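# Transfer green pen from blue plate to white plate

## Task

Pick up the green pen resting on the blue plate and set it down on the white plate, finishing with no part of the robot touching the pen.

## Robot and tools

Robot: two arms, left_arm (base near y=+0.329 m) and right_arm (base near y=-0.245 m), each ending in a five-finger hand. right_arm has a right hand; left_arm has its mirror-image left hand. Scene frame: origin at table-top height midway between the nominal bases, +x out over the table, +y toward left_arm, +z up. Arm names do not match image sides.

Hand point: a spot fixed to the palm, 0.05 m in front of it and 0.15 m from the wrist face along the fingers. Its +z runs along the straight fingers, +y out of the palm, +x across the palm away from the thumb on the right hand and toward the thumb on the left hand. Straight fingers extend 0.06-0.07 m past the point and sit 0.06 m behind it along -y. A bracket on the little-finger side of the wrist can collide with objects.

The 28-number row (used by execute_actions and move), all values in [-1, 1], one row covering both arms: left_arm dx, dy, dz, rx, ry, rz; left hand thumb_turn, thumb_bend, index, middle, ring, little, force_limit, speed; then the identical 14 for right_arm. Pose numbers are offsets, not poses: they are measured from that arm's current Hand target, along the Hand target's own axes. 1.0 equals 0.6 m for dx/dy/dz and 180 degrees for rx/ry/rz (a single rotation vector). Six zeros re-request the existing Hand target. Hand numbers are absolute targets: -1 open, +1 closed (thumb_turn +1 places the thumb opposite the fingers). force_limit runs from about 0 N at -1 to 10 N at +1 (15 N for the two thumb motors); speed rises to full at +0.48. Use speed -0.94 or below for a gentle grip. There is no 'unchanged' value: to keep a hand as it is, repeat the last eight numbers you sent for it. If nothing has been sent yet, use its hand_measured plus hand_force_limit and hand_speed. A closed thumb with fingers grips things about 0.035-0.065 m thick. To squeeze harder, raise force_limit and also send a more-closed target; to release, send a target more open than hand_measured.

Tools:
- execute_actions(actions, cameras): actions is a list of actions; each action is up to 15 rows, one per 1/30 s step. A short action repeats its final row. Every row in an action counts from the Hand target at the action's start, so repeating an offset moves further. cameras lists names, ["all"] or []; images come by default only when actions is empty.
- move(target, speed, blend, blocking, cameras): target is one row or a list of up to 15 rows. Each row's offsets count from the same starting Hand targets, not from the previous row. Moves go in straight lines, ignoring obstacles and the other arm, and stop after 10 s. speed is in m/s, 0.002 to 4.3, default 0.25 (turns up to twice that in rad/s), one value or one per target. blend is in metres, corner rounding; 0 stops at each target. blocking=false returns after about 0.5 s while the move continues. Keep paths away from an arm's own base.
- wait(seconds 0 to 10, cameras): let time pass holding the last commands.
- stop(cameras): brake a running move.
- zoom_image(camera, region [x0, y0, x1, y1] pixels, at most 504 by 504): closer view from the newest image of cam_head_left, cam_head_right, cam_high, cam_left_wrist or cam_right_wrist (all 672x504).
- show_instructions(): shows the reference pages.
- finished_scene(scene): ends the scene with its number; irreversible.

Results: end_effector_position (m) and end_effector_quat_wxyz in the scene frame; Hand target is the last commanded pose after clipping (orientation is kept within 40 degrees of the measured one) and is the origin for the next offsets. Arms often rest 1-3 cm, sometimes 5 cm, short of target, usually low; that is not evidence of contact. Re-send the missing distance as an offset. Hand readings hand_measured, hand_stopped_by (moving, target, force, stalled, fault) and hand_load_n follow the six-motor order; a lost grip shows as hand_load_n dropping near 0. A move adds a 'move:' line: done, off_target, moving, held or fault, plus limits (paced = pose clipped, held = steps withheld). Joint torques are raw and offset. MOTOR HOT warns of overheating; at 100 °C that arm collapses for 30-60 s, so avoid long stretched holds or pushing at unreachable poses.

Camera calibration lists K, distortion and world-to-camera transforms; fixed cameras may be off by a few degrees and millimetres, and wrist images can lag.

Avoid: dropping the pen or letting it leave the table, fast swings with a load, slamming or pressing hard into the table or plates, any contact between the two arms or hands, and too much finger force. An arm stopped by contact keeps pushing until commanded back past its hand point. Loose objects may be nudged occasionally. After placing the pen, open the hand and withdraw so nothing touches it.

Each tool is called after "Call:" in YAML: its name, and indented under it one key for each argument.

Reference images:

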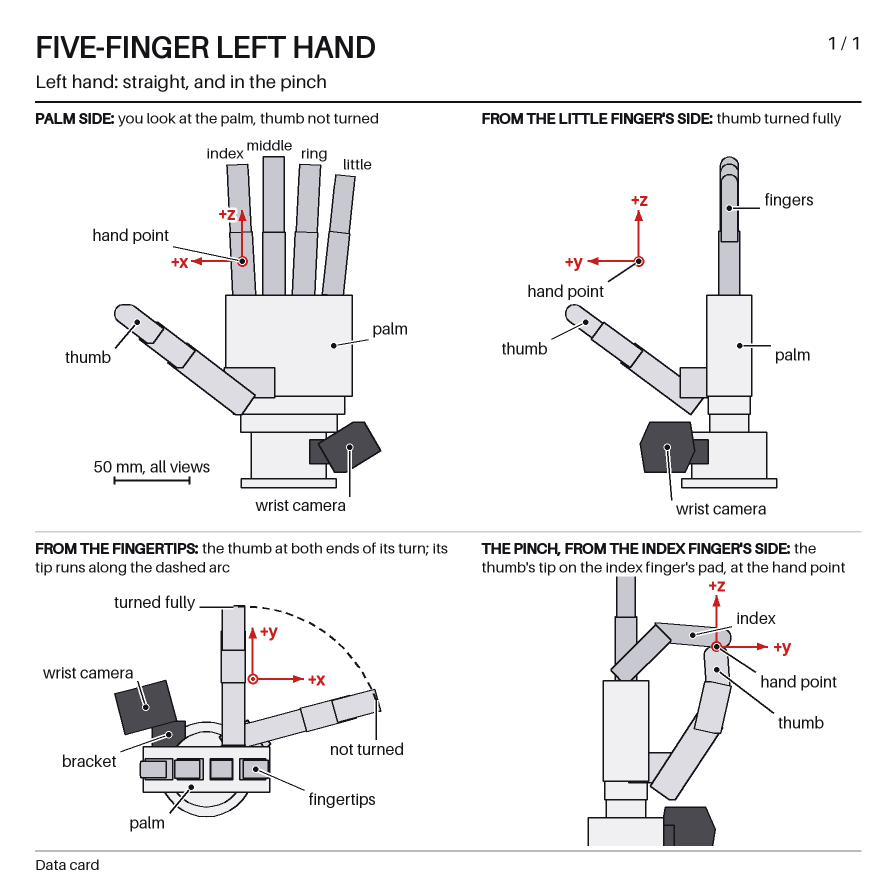

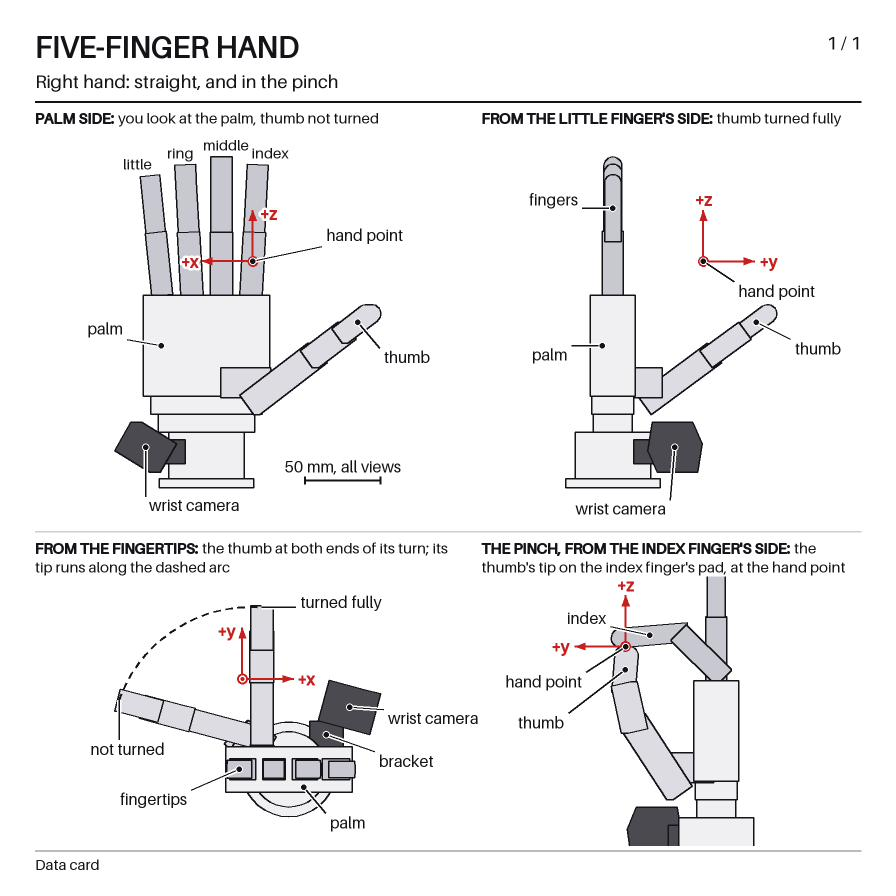

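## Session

Call:
execute_actions:
  actions: []

Scene clock: 0.00 s.
left_arm: end_effector_position=(+0.3767, +0.2035, +0.1921) hand_measured=(-1.000, -1.000, -1.000, -1.000, -1.000, -1.000) hand_load_n=(+0.0, +0.0, +0.0, +0.0, +0.0, +0.0) hand_stopped_by=(target, target, target, target, target, target) hand_force_limit=0.00 hand_speed=-0.80 end_effector_quat_wxyz=(+0.140, +0.364, +0.897, -0.209) | right_arm: end_effector_position=(+0.5299, -0.4358, +0.2162) hand_measured=(-1.000, -1.000, -1.000, -1.000, -1.000, -1.000) hand_load_n=(+0.0, +0.0, +0.0, +0.0, +0.0, +0.0) hand_stopped_by=(target, target, target, target, target, target) hand_force_limit=0.00 hand_speed=-0.80 end_effector_quat_wxyz=(+0.102, +0.168, +0.901, +0.387)
Joint positions: left_arm=[-0.282 1.221 1.097 -1.204 0.45 2.028] | right_arm=[-0.651 1.888 1.637 -1.562 -0.795 1.165]
Joint velocities: within noise
Joint torques (N m): no reading
Heat: left arm: hottest elbow 28 °C; right arm: hottest waist 24 °C.
Hand target: left_arm +0.3847, +0.2014, +0.2036; +0.153, +0.367, +0.894, -0.207 | right_arm +0.5339, -0.4389, +0.2285; +0.114, +0.162, +0.903, +0.380
camera_calibration:
cam_left_wrist: T_world_to_cam=[[-0.884605, -0.451271, 0.117598, 0.405647], [-0.446473, 0.892368, 0.0658809, -0.0265277], [-0.134671, 0.00577406, -0.990874, 0.349402], [0, 0, 0, 1]] pos_world=[0.394047, 0.204711, 0.300257]
cam_right_wrist: T_world_to_cam=[[-0.0488643, 0.700079, 0.712392, 0.174899], [0.661271, -0.511864, 0.548375, -0.693588], [0.748554, 0.49788, -0.43793, 0.0348377], [0, 0, 0, 1]] pos_world=[0.441118, -0.494811, 0.271006]

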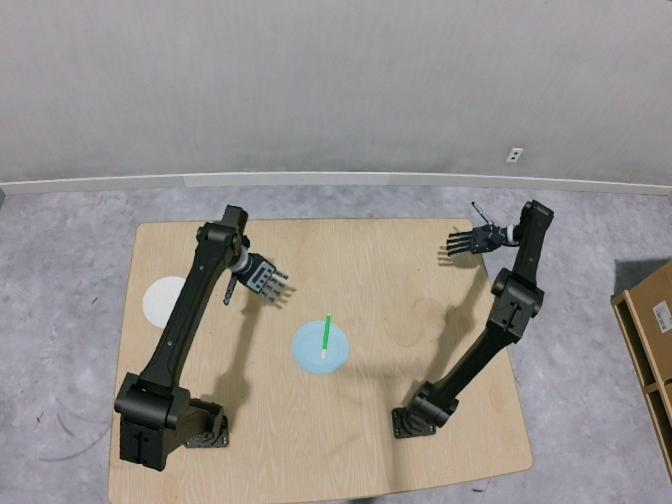

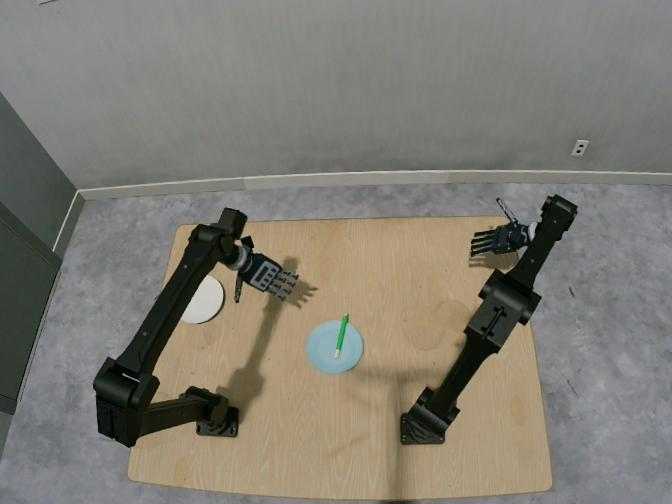

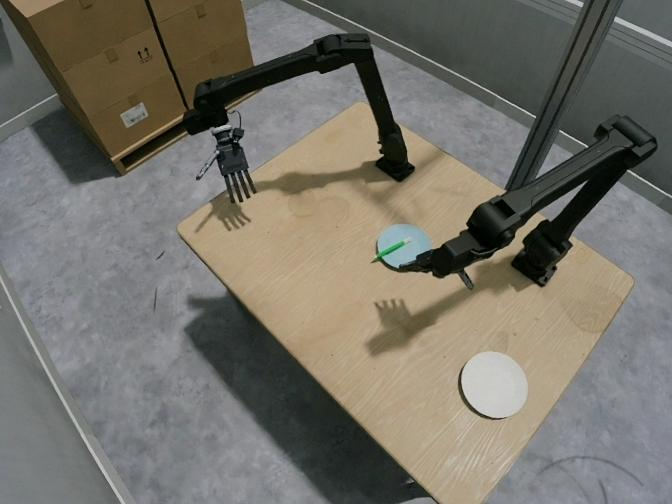

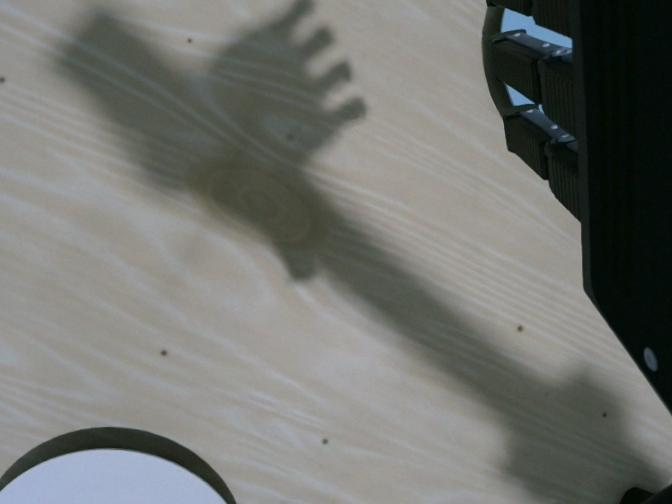

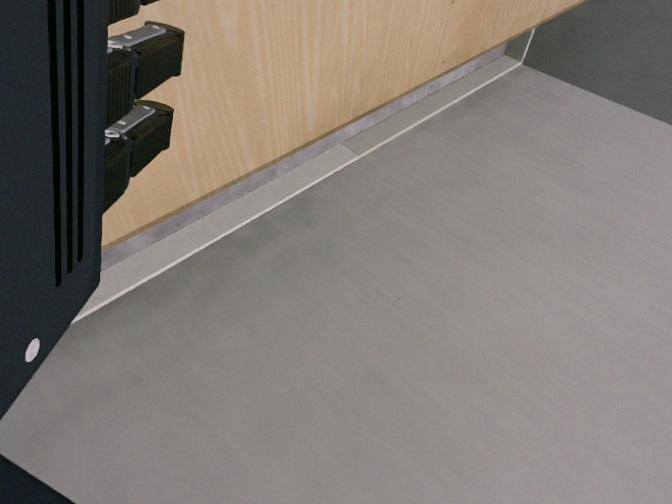

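Call:
zoom_image:
  camera: "cam_head_left"
  region: [270, 300, 370, 390]

Call:
zoom_image:
  camera: "cam_head_right"
  region: [290, 300, 390, 390]

Call:
zoom_image:
  camera: "cam_head_left"
  region: [120, 250, 240, 350]

Call:
zoom_image:
  camera: "cam_high"
  region: [350, 200, 470, 300]

Scaled by 5.040 from the camera's 672x504 image, which has a finer 960x720 frame.

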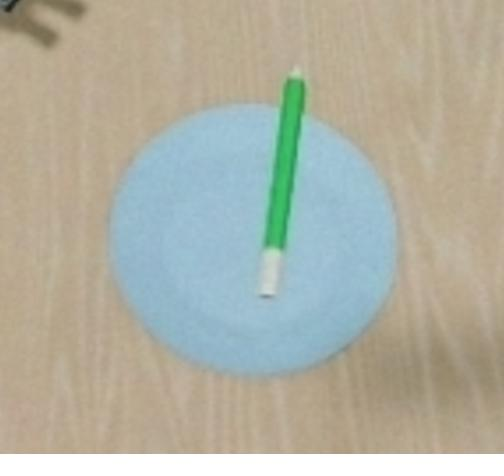

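Scaled by 5.040 from the camera's 672x504 image, which has a finer 960x720 frame.

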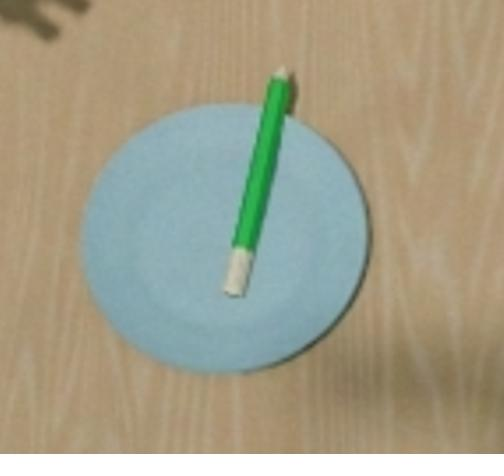

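Scaled by 4.200 from the camera's 672x504 image, which has a finer 960x720 frame.

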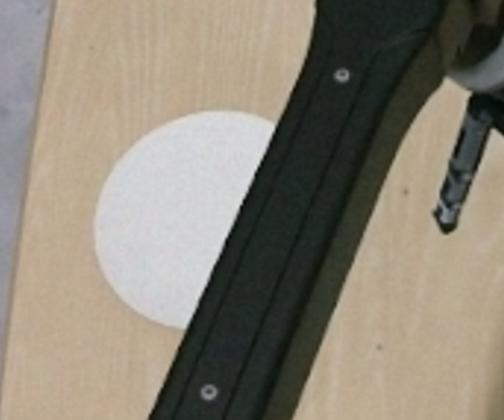

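Scaled by 4.200 from the camera's 672x504 image, which has a finer 960x720 frame.

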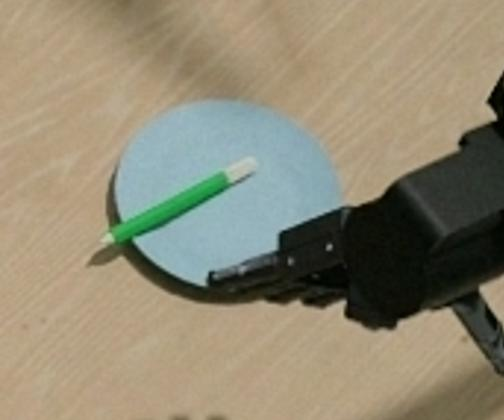

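Call:
move:
  target: [0.0022,-0.297,0.267,0.282,-0.0417,-0.1994,1,0,-0.35,-1,-1,-1,-0.7,0.2,0,0,0,0,0,0,-1,-1,-1,-1,-1,-1,0,-0.8]
  speed: 0.2
  cameras: ["all"]

Call:
zoom_image:
  camera: "cam_head_right"
  region: [150, 230, 270, 350]

Scene clock: 59.27 s.
left_arm: end_effector_position=(+0.2765, +0.0111, +0.1070) hand_measured=(+1.000, +0.000, -0.350, -1.000, -1.000, -1.000) hand_load_n=(+0.5, +0.0, +0.0, +0.0, +0.0, +0.0) hand_stopped_by=(target, target, target, target, target, target) hand_force_limit=-0.70 hand_speed=0.20 end_effector_quat_wxyz=(-0.034, +0.095, +0.778, -0.620) | right_arm: end_effector_position=(+0.5299, -0.4358, +0.2162) hand_measured=(-1.000, -1.000, -1.000, -1.000, -1.000, -1.000) hand_load_n=(+0.0, +0.0, +0.0, +0.0, +0.0, +0.0) hand_stopped_by=(target, target, target, target, target, target) hand_force_limit=0.00 hand_speed=-0.80 end_effector_quat_wxyz=(+0.102, +0.168, +0.901, +0.387)
Joint positions: left_arm=[-0.441 1.414 0.697 -0.062 1.238 0.818] | right_arm=[-0.651 1.888 1.637 -1.562 -0.795 1.165]
Joint torques (N m): left_arm=[1.03 -6.77 8.01 2.13 0.54 -0.13] | right_arm=[0.62 -16.03 8.88 -0.44 -0.59 -0.16]
Heat: left arm: hottest elbow 32 °C; right arm: hottest elbow 28 °C.
Hand target: left_arm +0.2751, +0.0099, +0.1100; -0.030, +0.099, +0.776, -0.622 | right_arm +0.5339, -0.4389, +0.2285; +0.114, +0.162, +0.903, +0.380
Off the commanded pose: left_arm 0.003 m, 1 deg | right_arm 0.013 m, 2 deg.
move: off_target (right_arm)
camera_calibration:
cam_left_wrist: T_world_to_cam=[[-0.398451, -0.170192, 0.901261, 0.0187478], [-0.682389, 0.711584, -0.167313, 0.19816], [-0.612848, -0.681676, -0.399668, 0.329334], [0, 0, 0, 1]] pos_world=[0.344524, 0.0866822, 0.147882]
cam_right_wrist: T_world_to_cam=[[-0.0488643, 0.700079, 0.712392, 0.174899], [0.661271, -0.511864, 0.548375, -0.693588], [0.748554, 0.49788, -0.43793, 0.0348377], [0, 0, 0, 1]] pos_world=[0.441118, -0.494811, 0.271006]

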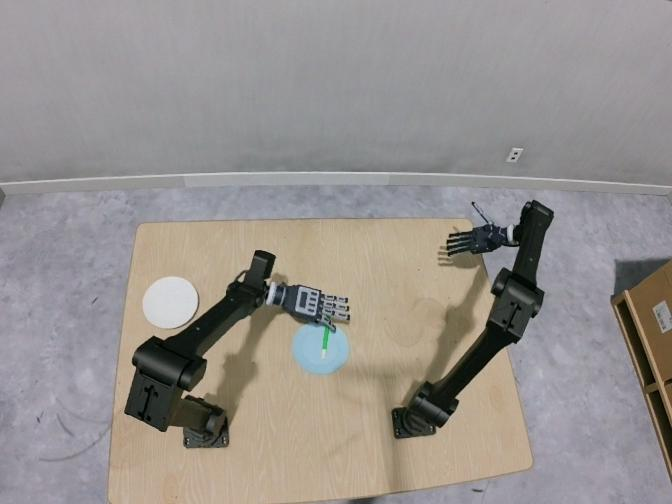

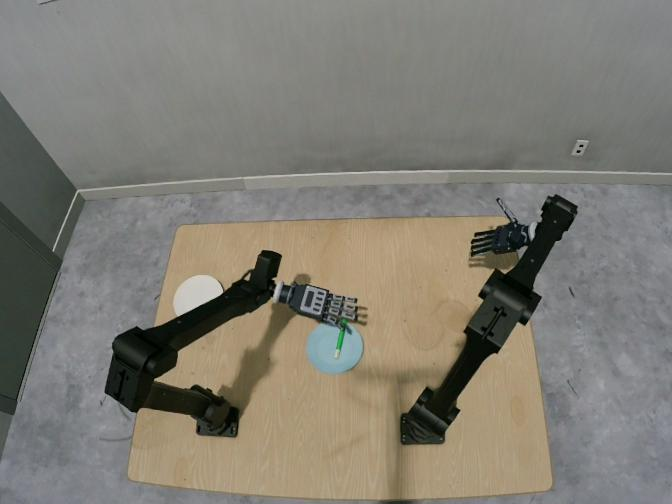

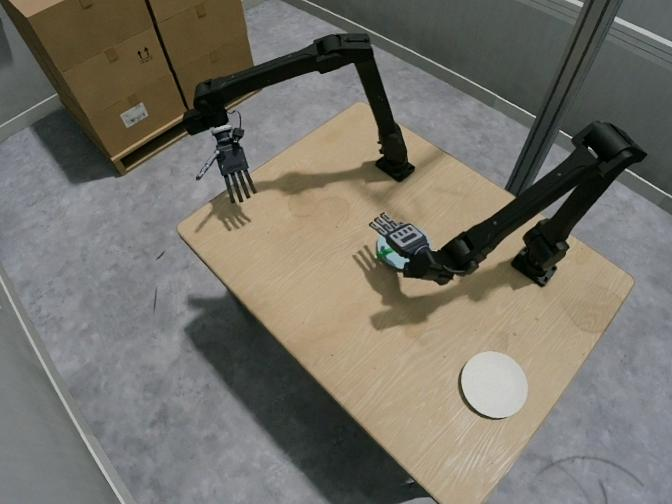

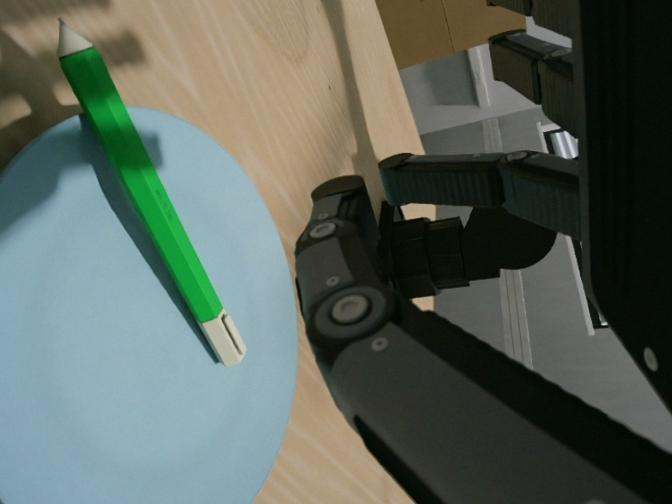

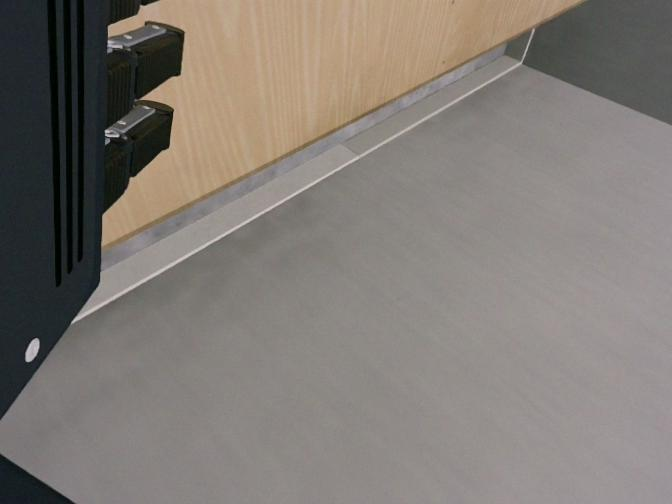

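Scaled by 4.200 from the camera's 672x504 image, which has a finer 960x720 frame.

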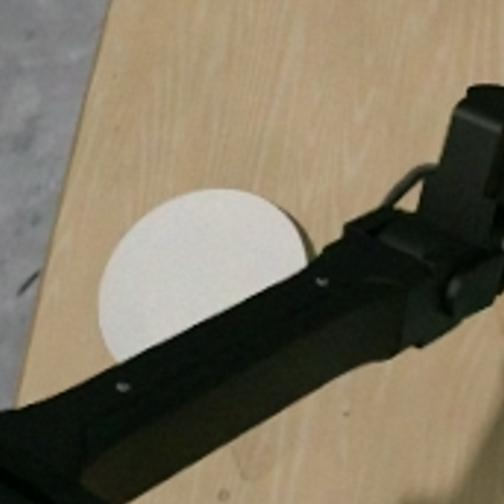

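Call:
move:
  target: [0.0023,0.0707,0.0423,0,0,0,1,0,-0.35,-1,-1,-1,-0.7,0.2,0,0,0,0,0,0,-1,-1,-1,-1,-1,-1,0,-0.8]
  speed: 0.1
  cameras: ["cam_high","cam_left_wrist"]

Call:
zoom_image:
  camera: "cam_high"
  region: [340, 190, 480, 300]

Scene clock: 71.47 s.
left_arm: end_effector_position=(+0.2778, -0.0039, +0.0676) hand_measured=(+1.000, +0.000, -0.350, -1.000, -1.000, -1.000) hand_load_n=(+0.5, +0.5, +0.0, +0.0, +0.0, +0.0) hand_stopped_by=(target, target, target, target, target, target) hand_force_limit=-0.70 hand_speed=0.20 end_effector_quat_wxyz=(-0.025, +0.101, +0.776, -0.622) | right_arm: end_effector_position=(+0.5299, -0.4358, +0.2162) hand_measured=(-1.000, -1.000, -1.000, -1.000, -1.000, -1.000) hand_load_n=(+0.0, +0.0, +0.0, +0.0, +0.0, +0.0) hand_stopped_by=(target, target, target, target, target, target) hand_force_limit=0.00 hand_speed=-0.80 end_effector_quat_wxyz=(+0.102, +0.168, +0.901, +0.387)
Joint positions: left_arm=[-0.477 1.525 0.653 0.184 1.209 0.744] | right_arm=[-0.651 1.888 1.637 -1.562 -0.795 1.165]
Joint torques (N m): left_arm=[1.2 -5.77 7.06 2.07 0.5 -0.15] | right_arm=[0.62 -16.85 8.85 -0.49 -0.69 -0.15]
Heat: left arm: hottest elbow 32 °C; right arm: hottest elbow 28 °C.
Hand target: left_arm +0.2745, -0.0054, +0.0630; -0.030, +0.098, +0.776, -0.622 | right_arm +0.5339, -0.4389, +0.2285; +0.114, +0.162, +0.903, +0.380
Off the commanded pose: left_arm 0.006 m, 1 deg | right_arm 0.013 m, 2 deg.
move: off_target (right_arm)
camera_calibration:
cam_left_wrist: T_world_to_cam=[[-0.415705, -0.163825, 0.894623, 0.057522], [-0.680981, 0.708084, -0.186766, 0.204104], [-0.602871, -0.686861, -0.405916, 0.301769], [0, 0, 0, 1]] pos_world=[0.344831, 0.0721747, 0.109152]
Images, in order (width x height): cam_high 672x504, cam_left_wrist 672x504.

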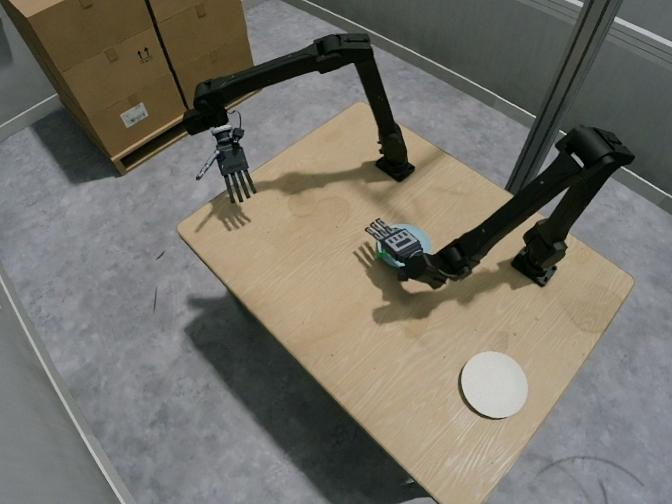

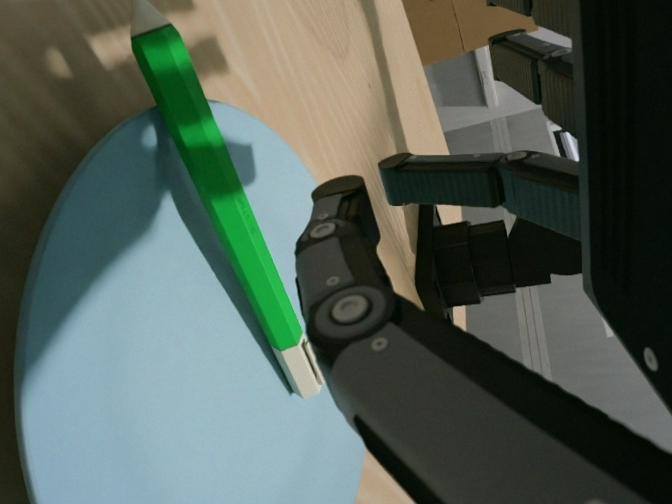

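Scaled by 3.600 from the camera's 672x504 image, which has a finer 960x720 frame.

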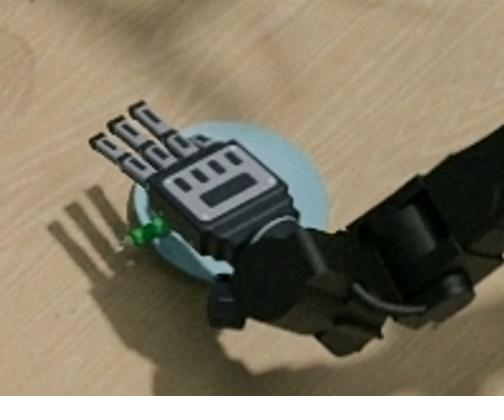

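Call:
move:
  target: [0.0081,0.0663,0.0188,0,0,0,1,0,-0.35,-1,-1,-1,-0.7,0.2,0,0,0,0,0,0,-1,-1,-1,-1,-1,-1,0,-0.8]
  speed: 0.06
  cameras: ["cam_high","cam_left_wrist"]

Call:
zoom_image:
  camera: "cam_high"
  region: [340, 190, 480, 300]

Scene clock: 97.57 s.
left_arm: end_effector_position=(+0.2764, -0.0056, +0.0261) hand_measured=(+1.000, +0.000, -0.350, -1.000, -1.000, -1.000) hand_load_n=(+0.0, +0.0, +0.0, +0.0, +0.0, +0.0) hand_stopped_by=(target, target, target, target, target, target) hand_force_limit=-0.70 hand_speed=0.20 end_effector_quat_wxyz=(-0.025, +0.101, +0.776, -0.622) | right_arm: end_effector_position=(+0.5299, -0.4358, +0.2162) hand_measured=(-1.000, -1.000, -1.000, -1.000, -1.000, -1.000) hand_load_n=(+0.0, +0.0, +0.0, -0.5, +0.0, +0.0) hand_stopped_by=(target, target, target, target, target, target) hand_force_limit=0.00 hand_speed=-0.80 end_effector_quat_wxyz=(+0.102, +0.168, +0.901, +0.387)
Joint positions: left_arm=[-0.483 1.644 0.622 0.345 1.204 0.733] | right_arm=[-0.651 1.888 1.637 -1.562 -0.795 1.165]
Joint torques (N m): left_arm=[0.91 -5.95 5.96 2.1 0.48 -0.16] | right_arm=[1.08 -16.09 8.68 -0.25 -0.62 -0.12]
Heat: left arm: hottest elbow 31 °C; right arm: hottest elbow 29 °C.
Hand target: left_arm +0.2724, -0.0071, +0.0215; -0.030, +0.099, +0.776, -0.622 | right_arm +0.5339, -0.4389, +0.2285; +0.114, +0.162, +0.903, +0.380
Off the commanded pose: left_arm 0.006 m, 1 deg | right_arm 0.013 m, 2 deg.
move: off_target (right_arm)
camera_calibration:
cam_left_wrist: T_world_to_cam=[[-0.416234, -0.163809, 0.89438, 0.0939615], [-0.681244, 0.707655, -0.187434, 0.196631], [-0.602209, -0.687307, -0.406144, 0.282739], [0, 0, 0, 1]] pos_world=[0.343332, 0.0705733, 0.067651]
Images, in order (width x height): cam_high 672x504, cam_left_wrist 672x504.

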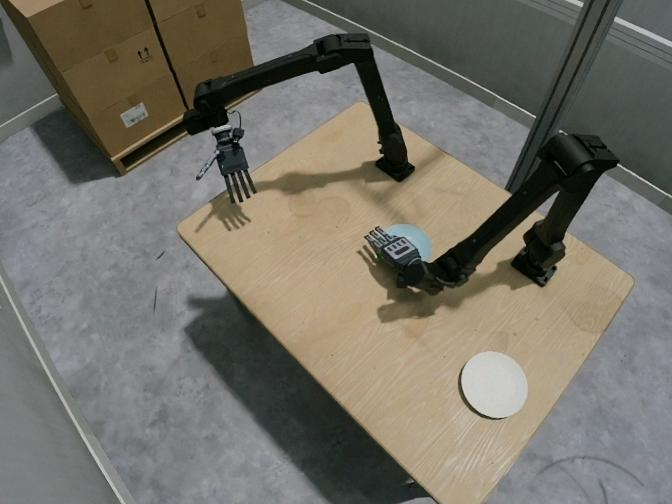

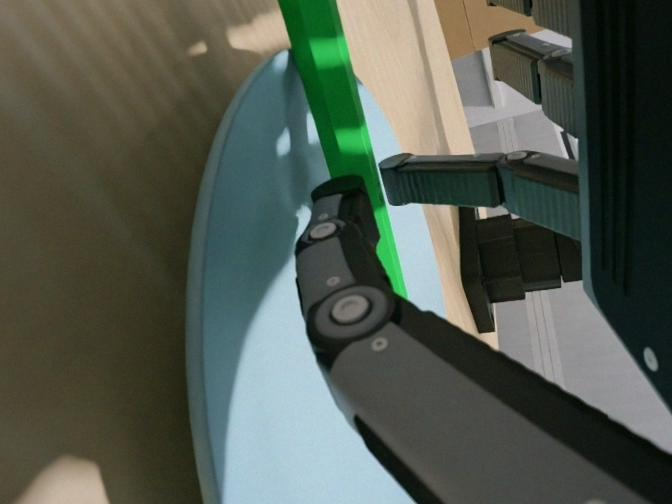

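Scaled by 3.600 from the camera's 672x504 image, which has a finer 960x720 frame.

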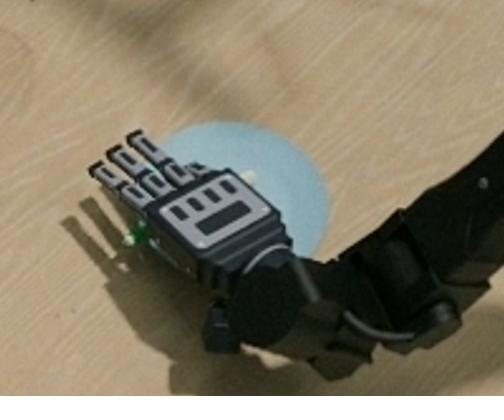

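Call:
move:
  target:
    - [0,-0.004,-0.001,0,0,0,1,0,-0.35,-1,-1,-1,-0.7,0.2,0,0,0,0,0,0,-1,-1,-1,-1,-1,-1,0,-0.8]
    - [0,-0.004,-0.001,0,0,0,1,0,0.2,-1,-1,-1,-0.5,-0.7,0,0,0,0,0,0,-1,-1,-1,-1,-1,-1,0,-0.8]
  speed: 0.06
  cameras: ["cam_high","cam_left_wrist"]

Scene clock: 104.23 s.
left_arm: end_effector_position=(+0.2763, -0.0056, +0.0262) hand_measured=(+1.000, +0.000, +0.062, -1.000, -1.000, -1.000) hand_load_n=(-2.0, +2.5, +5.0, +0.0, +0.0, +0.0) hand_stopped_by=(target, target, force, target, target, target) hand_force_limit=-0.50 hand_speed=-0.70 end_effector_quat_wxyz=(-0.025, +0.100, +0.776, -0.622) | right_arm: end_effector_position=(+0.5299, -0.4358, +0.2162) hand_measured=(-1.000, -1.000, -1.000, -1.000, -1.000, -1.000) hand_load_n=(+0.0, +0.0, +0.0, +0.0, +0.0, +0.0) hand_stopped_by=(target, target, target, target, target, target) hand_force_limit=0.00 hand_speed=-0.80 end_effector_quat_wxyz=(+0.102, +0.168, +0.901, +0.387)
Joint positions: left_arm=[-0.483 1.644 0.622 0.345 1.204 0.731] | right_arm=[-0.651 1.888 1.637 -1.562 -0.795 1.165]
Joint torques (N m): left_arm=[0.97 -6.53 5.89 1.88 0.5 -0.12] | right_arm=[1.38 -16.44 8.77 -0.68 -0.6 -0.1]
Heat: left arm: hottest elbow 31 °C; right arm: hottest elbow 29 °C.
Hand target: left_arm +0.2723, -0.0069, +0.0240; -0.030, +0.098, +0.776, -0.622 | right_arm +0.5339, -0.4389, +0.2285; +0.114, +0.162, +0.903, +0.380
Off the commanded pose: left_arm 0.005 m, 0 deg | right_arm 0.013 m, 2 deg.
move: off_target (right_arm)
camera_calibration:
cam_left_wrist: T_world_to_cam=[[-0.414165, -0.164337, 0.895243, 0.0931846], [-0.682053, 0.707334, -0.185694, 0.196749], [-0.60272, -0.687511, -0.40504, 0.282796], [0, 0, 0, 1]] pos_world=[0.343233, 0.0705719, 0.0676557]
Images, in order (width x height): cam_high 672x504, cam_left_wrist 672x504.

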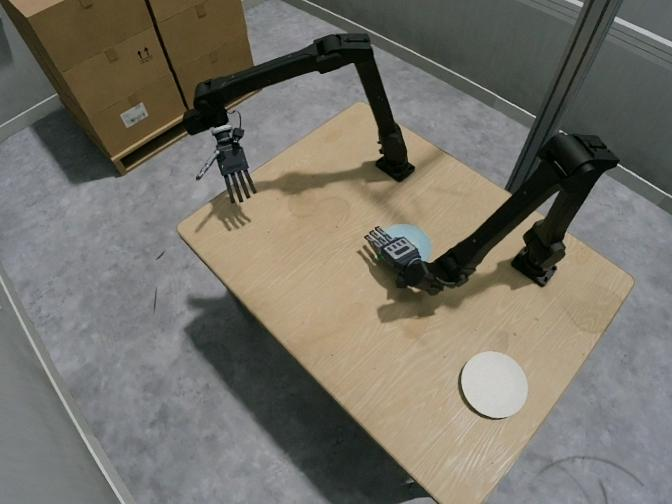

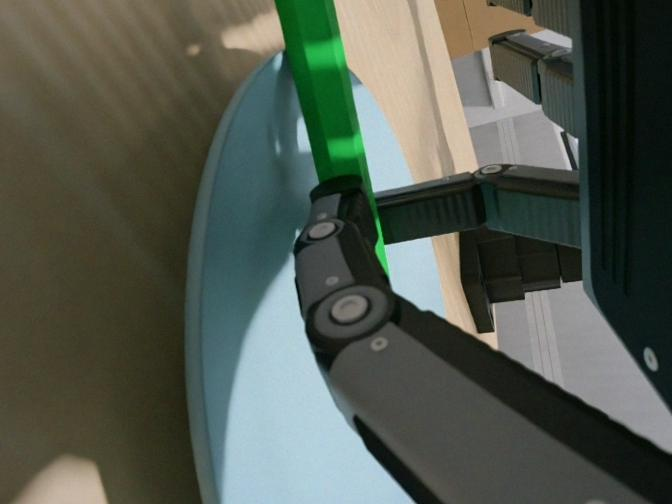

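Call:
move:
  target:
    - [0,0,0,0,0,0,1,0,0.25,-1,-1,-1,0.2,-0.7,0,0,0,0,0,0,-1,-1,-1,-1,-1,-1,0,-0.8]
    - [-0.0051,-0.0648,-0.015,0,0,0,1,0,0.25,-1,-1,-1,0.2,-0.7,0,0,0,0,0,0,-1,-1,-1,-1,-1,-1,0,-0.8]
  speed: 0.08
  cameras: ["cam_high","cam_left_wrist","cam_head_right","cam_head_left"]

Call:
zoom_image:
  camera: "cam_high"
  region: [340, 190, 480, 300]

Call:
zoom_image:
  camera: "cam_head_right"
  region: [280, 290, 400, 390]

Scene clock: 109.83 s.
left_arm: end_effector_position=(+0.2680, -0.0016, +0.0548) hand_measured=(+1.000, -0.002, +0.082, -1.000, -1.000, -1.000) hand_load_n=(-4.5, +4.5, +10.0, +0.0, +0.0, +0.0) hand_stopped_by=(target, target, force, target, target, target) hand_force_limit=0.20 hand_speed=-0.70 end_effector_quat_wxyz=(-0.034, +0.092, +0.779, -0.620) | right_arm: end_effector_position=(+0.5299, -0.4358, +0.2162) hand_measured=(-1.000, -1.000, -1.000, -1.000, -1.000, -1.000) hand_load_n=(+0.0, +0.0, +0.0, -0.5, +0.0, +0.0) hand_stopped_by=(target, target, target, target, target, target) hand_force_limit=0.00 hand_speed=-0.80 end_effector_quat_wxyz=(+0.102, +0.168, +0.901, +0.387)
Joint positions: left_arm=[-0.483 1.542 0.622 0.226 1.204 0.723] | right_arm=[-0.651 1.888 1.637 -1.562 -0.795 1.165]
Joint torques (N m): left_arm=[1.08 -7.41 8.96 0.99 0.51 -0.1] | right_arm=[0.67 -16.79 8.68 -0.21 -0.68 -0.12]
Heat: left arm: hottest elbow 31 °C; right arm: hottest elbow 29 °C.
Hand target: left_arm +0.2723, -0.0069, +0.0639; -0.030, +0.098, +0.776, -0.622 | right_arm +0.5339, -0.4389, +0.2285; +0.114, +0.162, +0.903, +0.380
Off the commanded pose: left_arm 0.011 m, 1 deg | right_arm 0.013 m, 2 deg.
move: off_target (left_arm, right_arm)
camera_calibration:
cam_left_wrist: T_world_to_cam=[[-0.394138, -0.172991, 0.902623, 0.0589434], [-0.687272, 0.707528, -0.164503, 0.193836], [-0.610174, -0.685185, -0.397756, 0.293666], [0, 0, 0, 1]] pos_world=[0.335637, 0.0742673, 0.0954902]
Images, in order (width x height): cam_head_left 672x504, cam_head_right 672x504, cam_high 672x504, cam_left_wrist 672x504.

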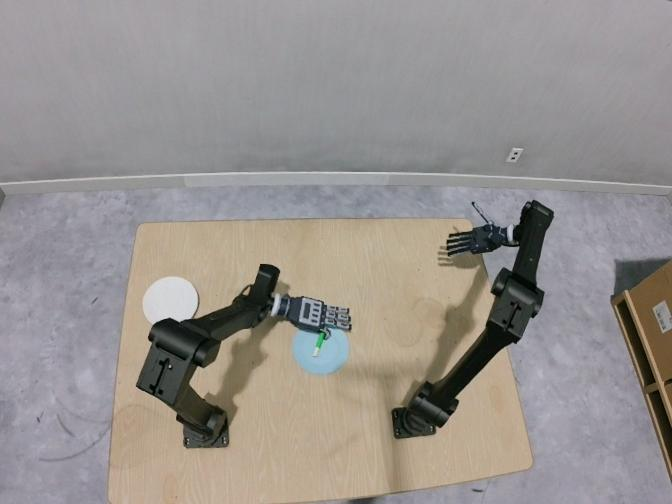

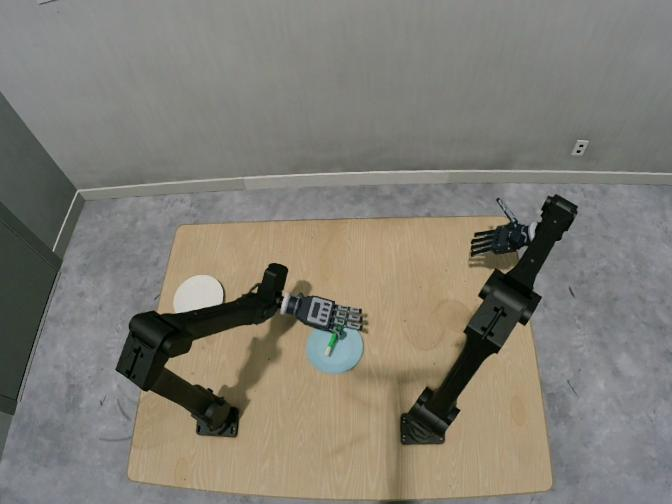

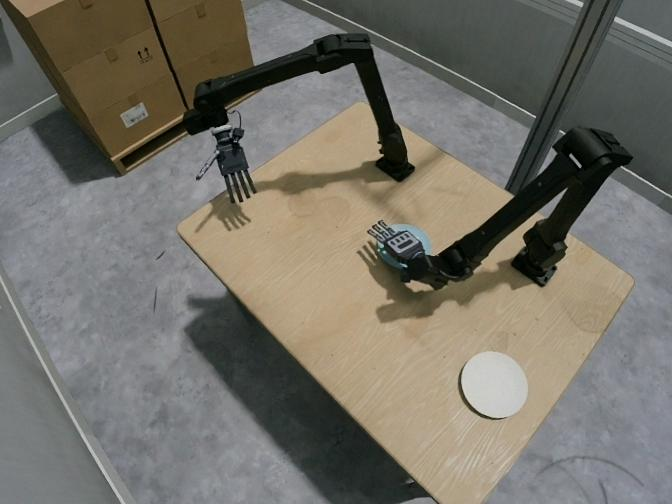

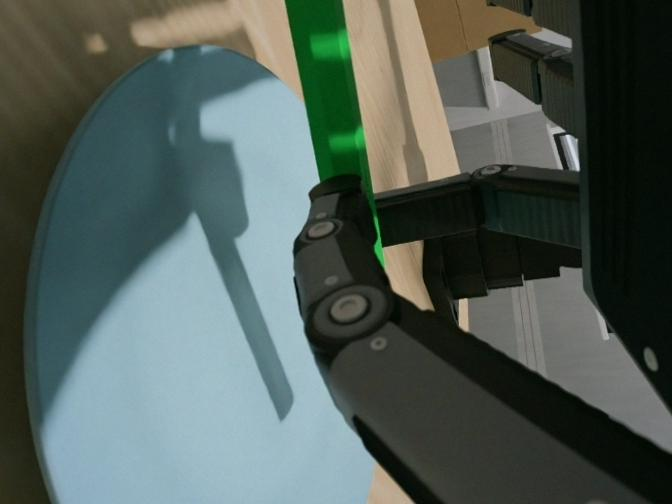

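Scaled by 3.600 from the camera's 672x504 image, which has a finer 960x720 frame.

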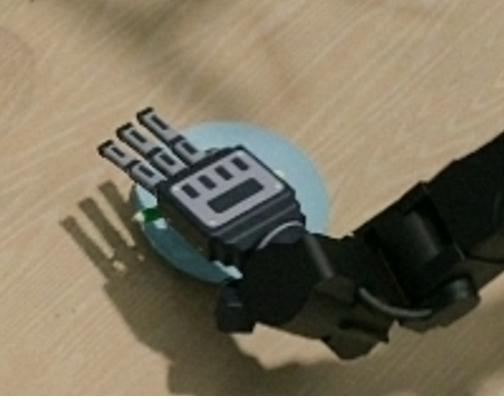

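Scaled by 4.200 from the camera's 672x504 image, which has a finer 960x720 frame.

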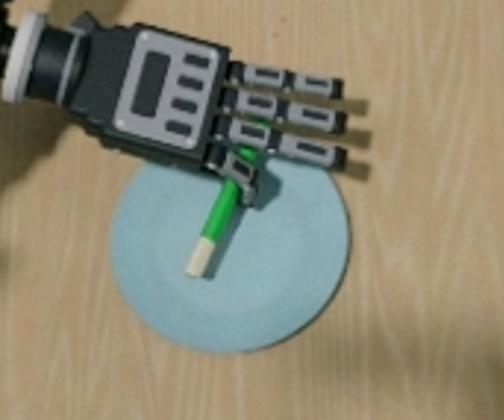

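Call:
move:
  target:
    - [-0.0153,-0.2033,-0.0505,0,0,0,1,0,0.25,-1,-1,-1,0.2,-0.7,0,0,0,0,0,0,-1,-1,-1,-1,-1,-1,0,-0.8]
    - [-0.0972,-0.1642,-0.414,-0.0064,-0.1626,-0.0489,1,0,0.25,-1,-1,-1,0.2,-0.7,0,0,0,0,0,0,-1,-1,-1,-1,-1,-1,0,-0.8]
    - [-0.065,-0.0385,-0.82,-0.0128,-0.3251,-0.0978,1,0,0.25,-1,-1,-1,0.2,-0.7,0,0,0,0,0,0,-1,-1,-1,-1,-1,-1,0,-0.8]
  speed: [0.12,0.2,0.2]
  blend: [0.03,0.04,0]
  cameras: ["cam_high","cam_left_wrist","cam_head_right","cam_head_left"]

Call:
zoom_image:
  camera: "cam_high"
  region: [420, 310, 570, 440]

Call:
zoom_image:
  camera: "cam_head_right"
  region: [150, 240, 270, 350]

Call:
zoom_image:
  camera: "cam_head_left"
  region: [110, 230, 230, 350]

Scene clock: 133.70 s.
left_arm: end_effector_position=(+0.3758, +0.4385, +0.1845) hand_measured=(+1.000, -0.002, +0.082, -1.000, -1.000, -1.000) hand_load_n=(-4.5, +5.0, +10.0, -0.5, +0.0, +0.0) hand_stopped_by=(target, target, force, target, target, target) hand_force_limit=0.20 hand_speed=-0.70 end_effector_quat_wxyz=(+0.243, -0.346, +0.704, -0.571) | right_arm: end_effector_position=(+0.5299, -0.4358, +0.2162) hand_measured=(-1.000, -1.000, -1.000, -1.000, -1.000, -1.000) hand_load_n=(+0.0, +0.0, +0.0, +0.0, +0.0, +0.0) hand_stopped_by=(target, target, target, target, target, target) hand_force_limit=0.00 hand_speed=-0.80 end_effector_quat_wxyz=(+0.102, +0.168, +0.901, +0.387)
Joint positions: left_arm=[0.725 1.308 0.874 -0.695 1.313 1.062] | right_arm=[-0.651 1.888 1.637 -1.562 -0.795 1.165]
Joint torques (N m): left_arm=[1.96 -5.01 14.61 1.2 0.76 0.02] | right_arm=[0.62 -16.79 8.65 -0.42 -0.62 -0.14]
Heat: left arm: hottest elbow 32 °C; right arm: hottest elbow 29 °C.
Hand target: left_arm +0.3908, +0.4531, +0.2001; +0.263, -0.331, +0.709, -0.564 | right_arm +0.5339, -0.4389, +0.2285; +0.114, +0.162, +0.903, +0.380
Off the commanded pose: left_arm 0.026 m, 3 deg | right_arm 0.013 m, 2 deg.
move: off_target (left_arm, right_arm)
camera_calibration:
cam_left_wrist: T_world_to_cam=[[0.0262978, -0.34839, 0.936981, -0.0269106], [-0.962123, -0.263242, -0.0708754, 0.489477], [0.271345, -0.899627, -0.342116, 0.465074], [0, 0, 0, 1]] pos_world=[0.345449, 0.537869, 0.219016]
Images, in order (width x height): cam_head_left 672x504, cam_head_right 672x504, cam_high 672x504, cam_left_wrist 672x504.

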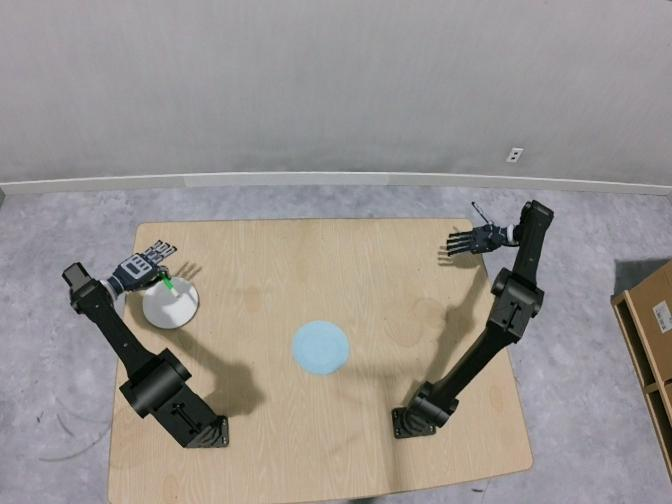

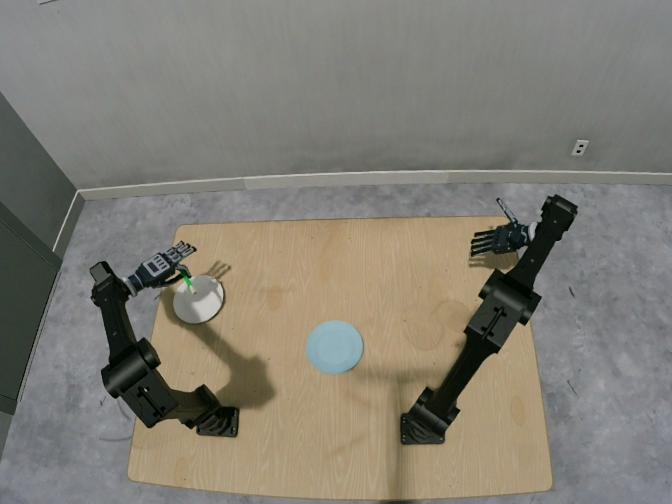

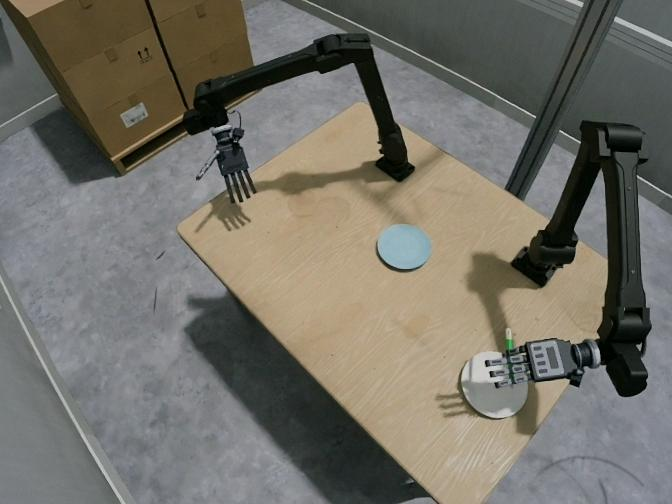

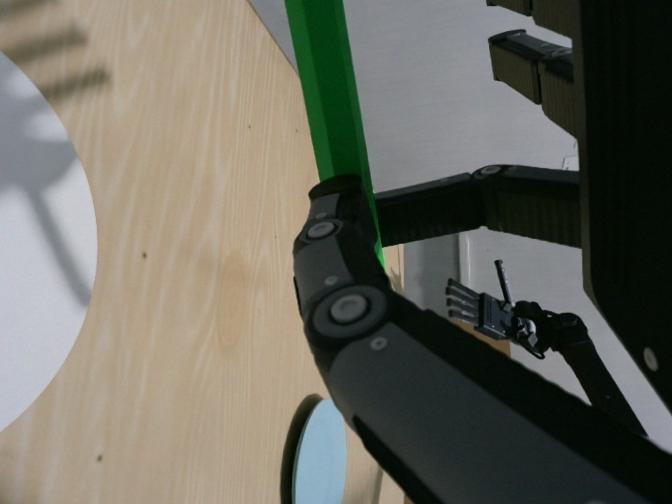

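Scaled by 3.360 from the camera's 672x504 image, which has a finer 960x720 frame.

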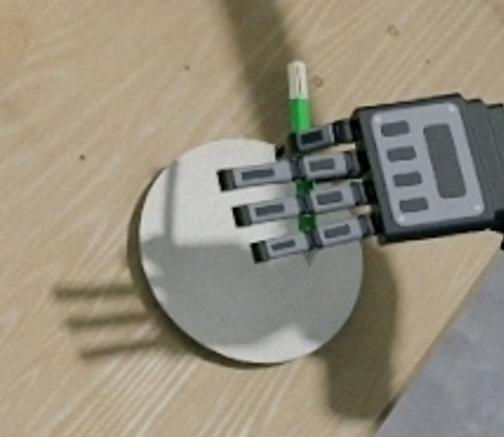

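Scaled by 4.200 from the camera's 672x504 image, which has a finer 960x720 frame.

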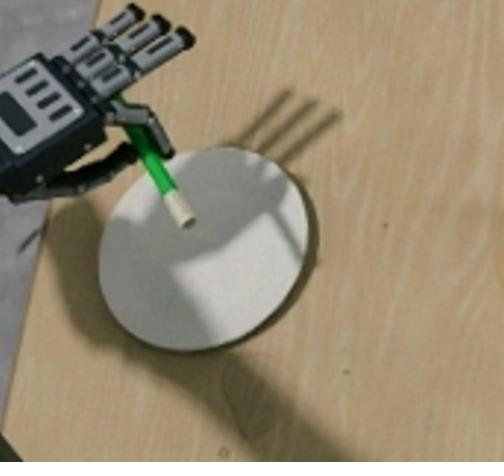

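Scaled by 4.200 from the camera's 672x504 image, which has a finer 960x720 frame.

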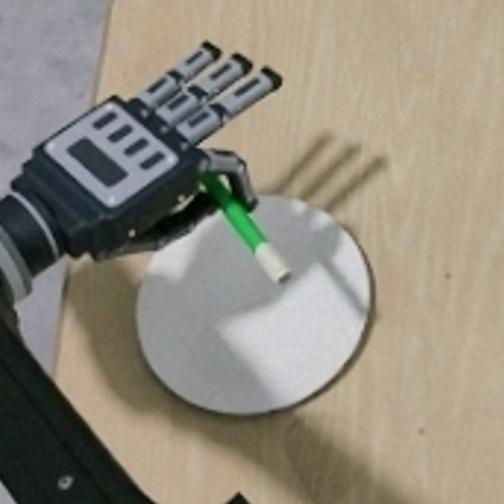

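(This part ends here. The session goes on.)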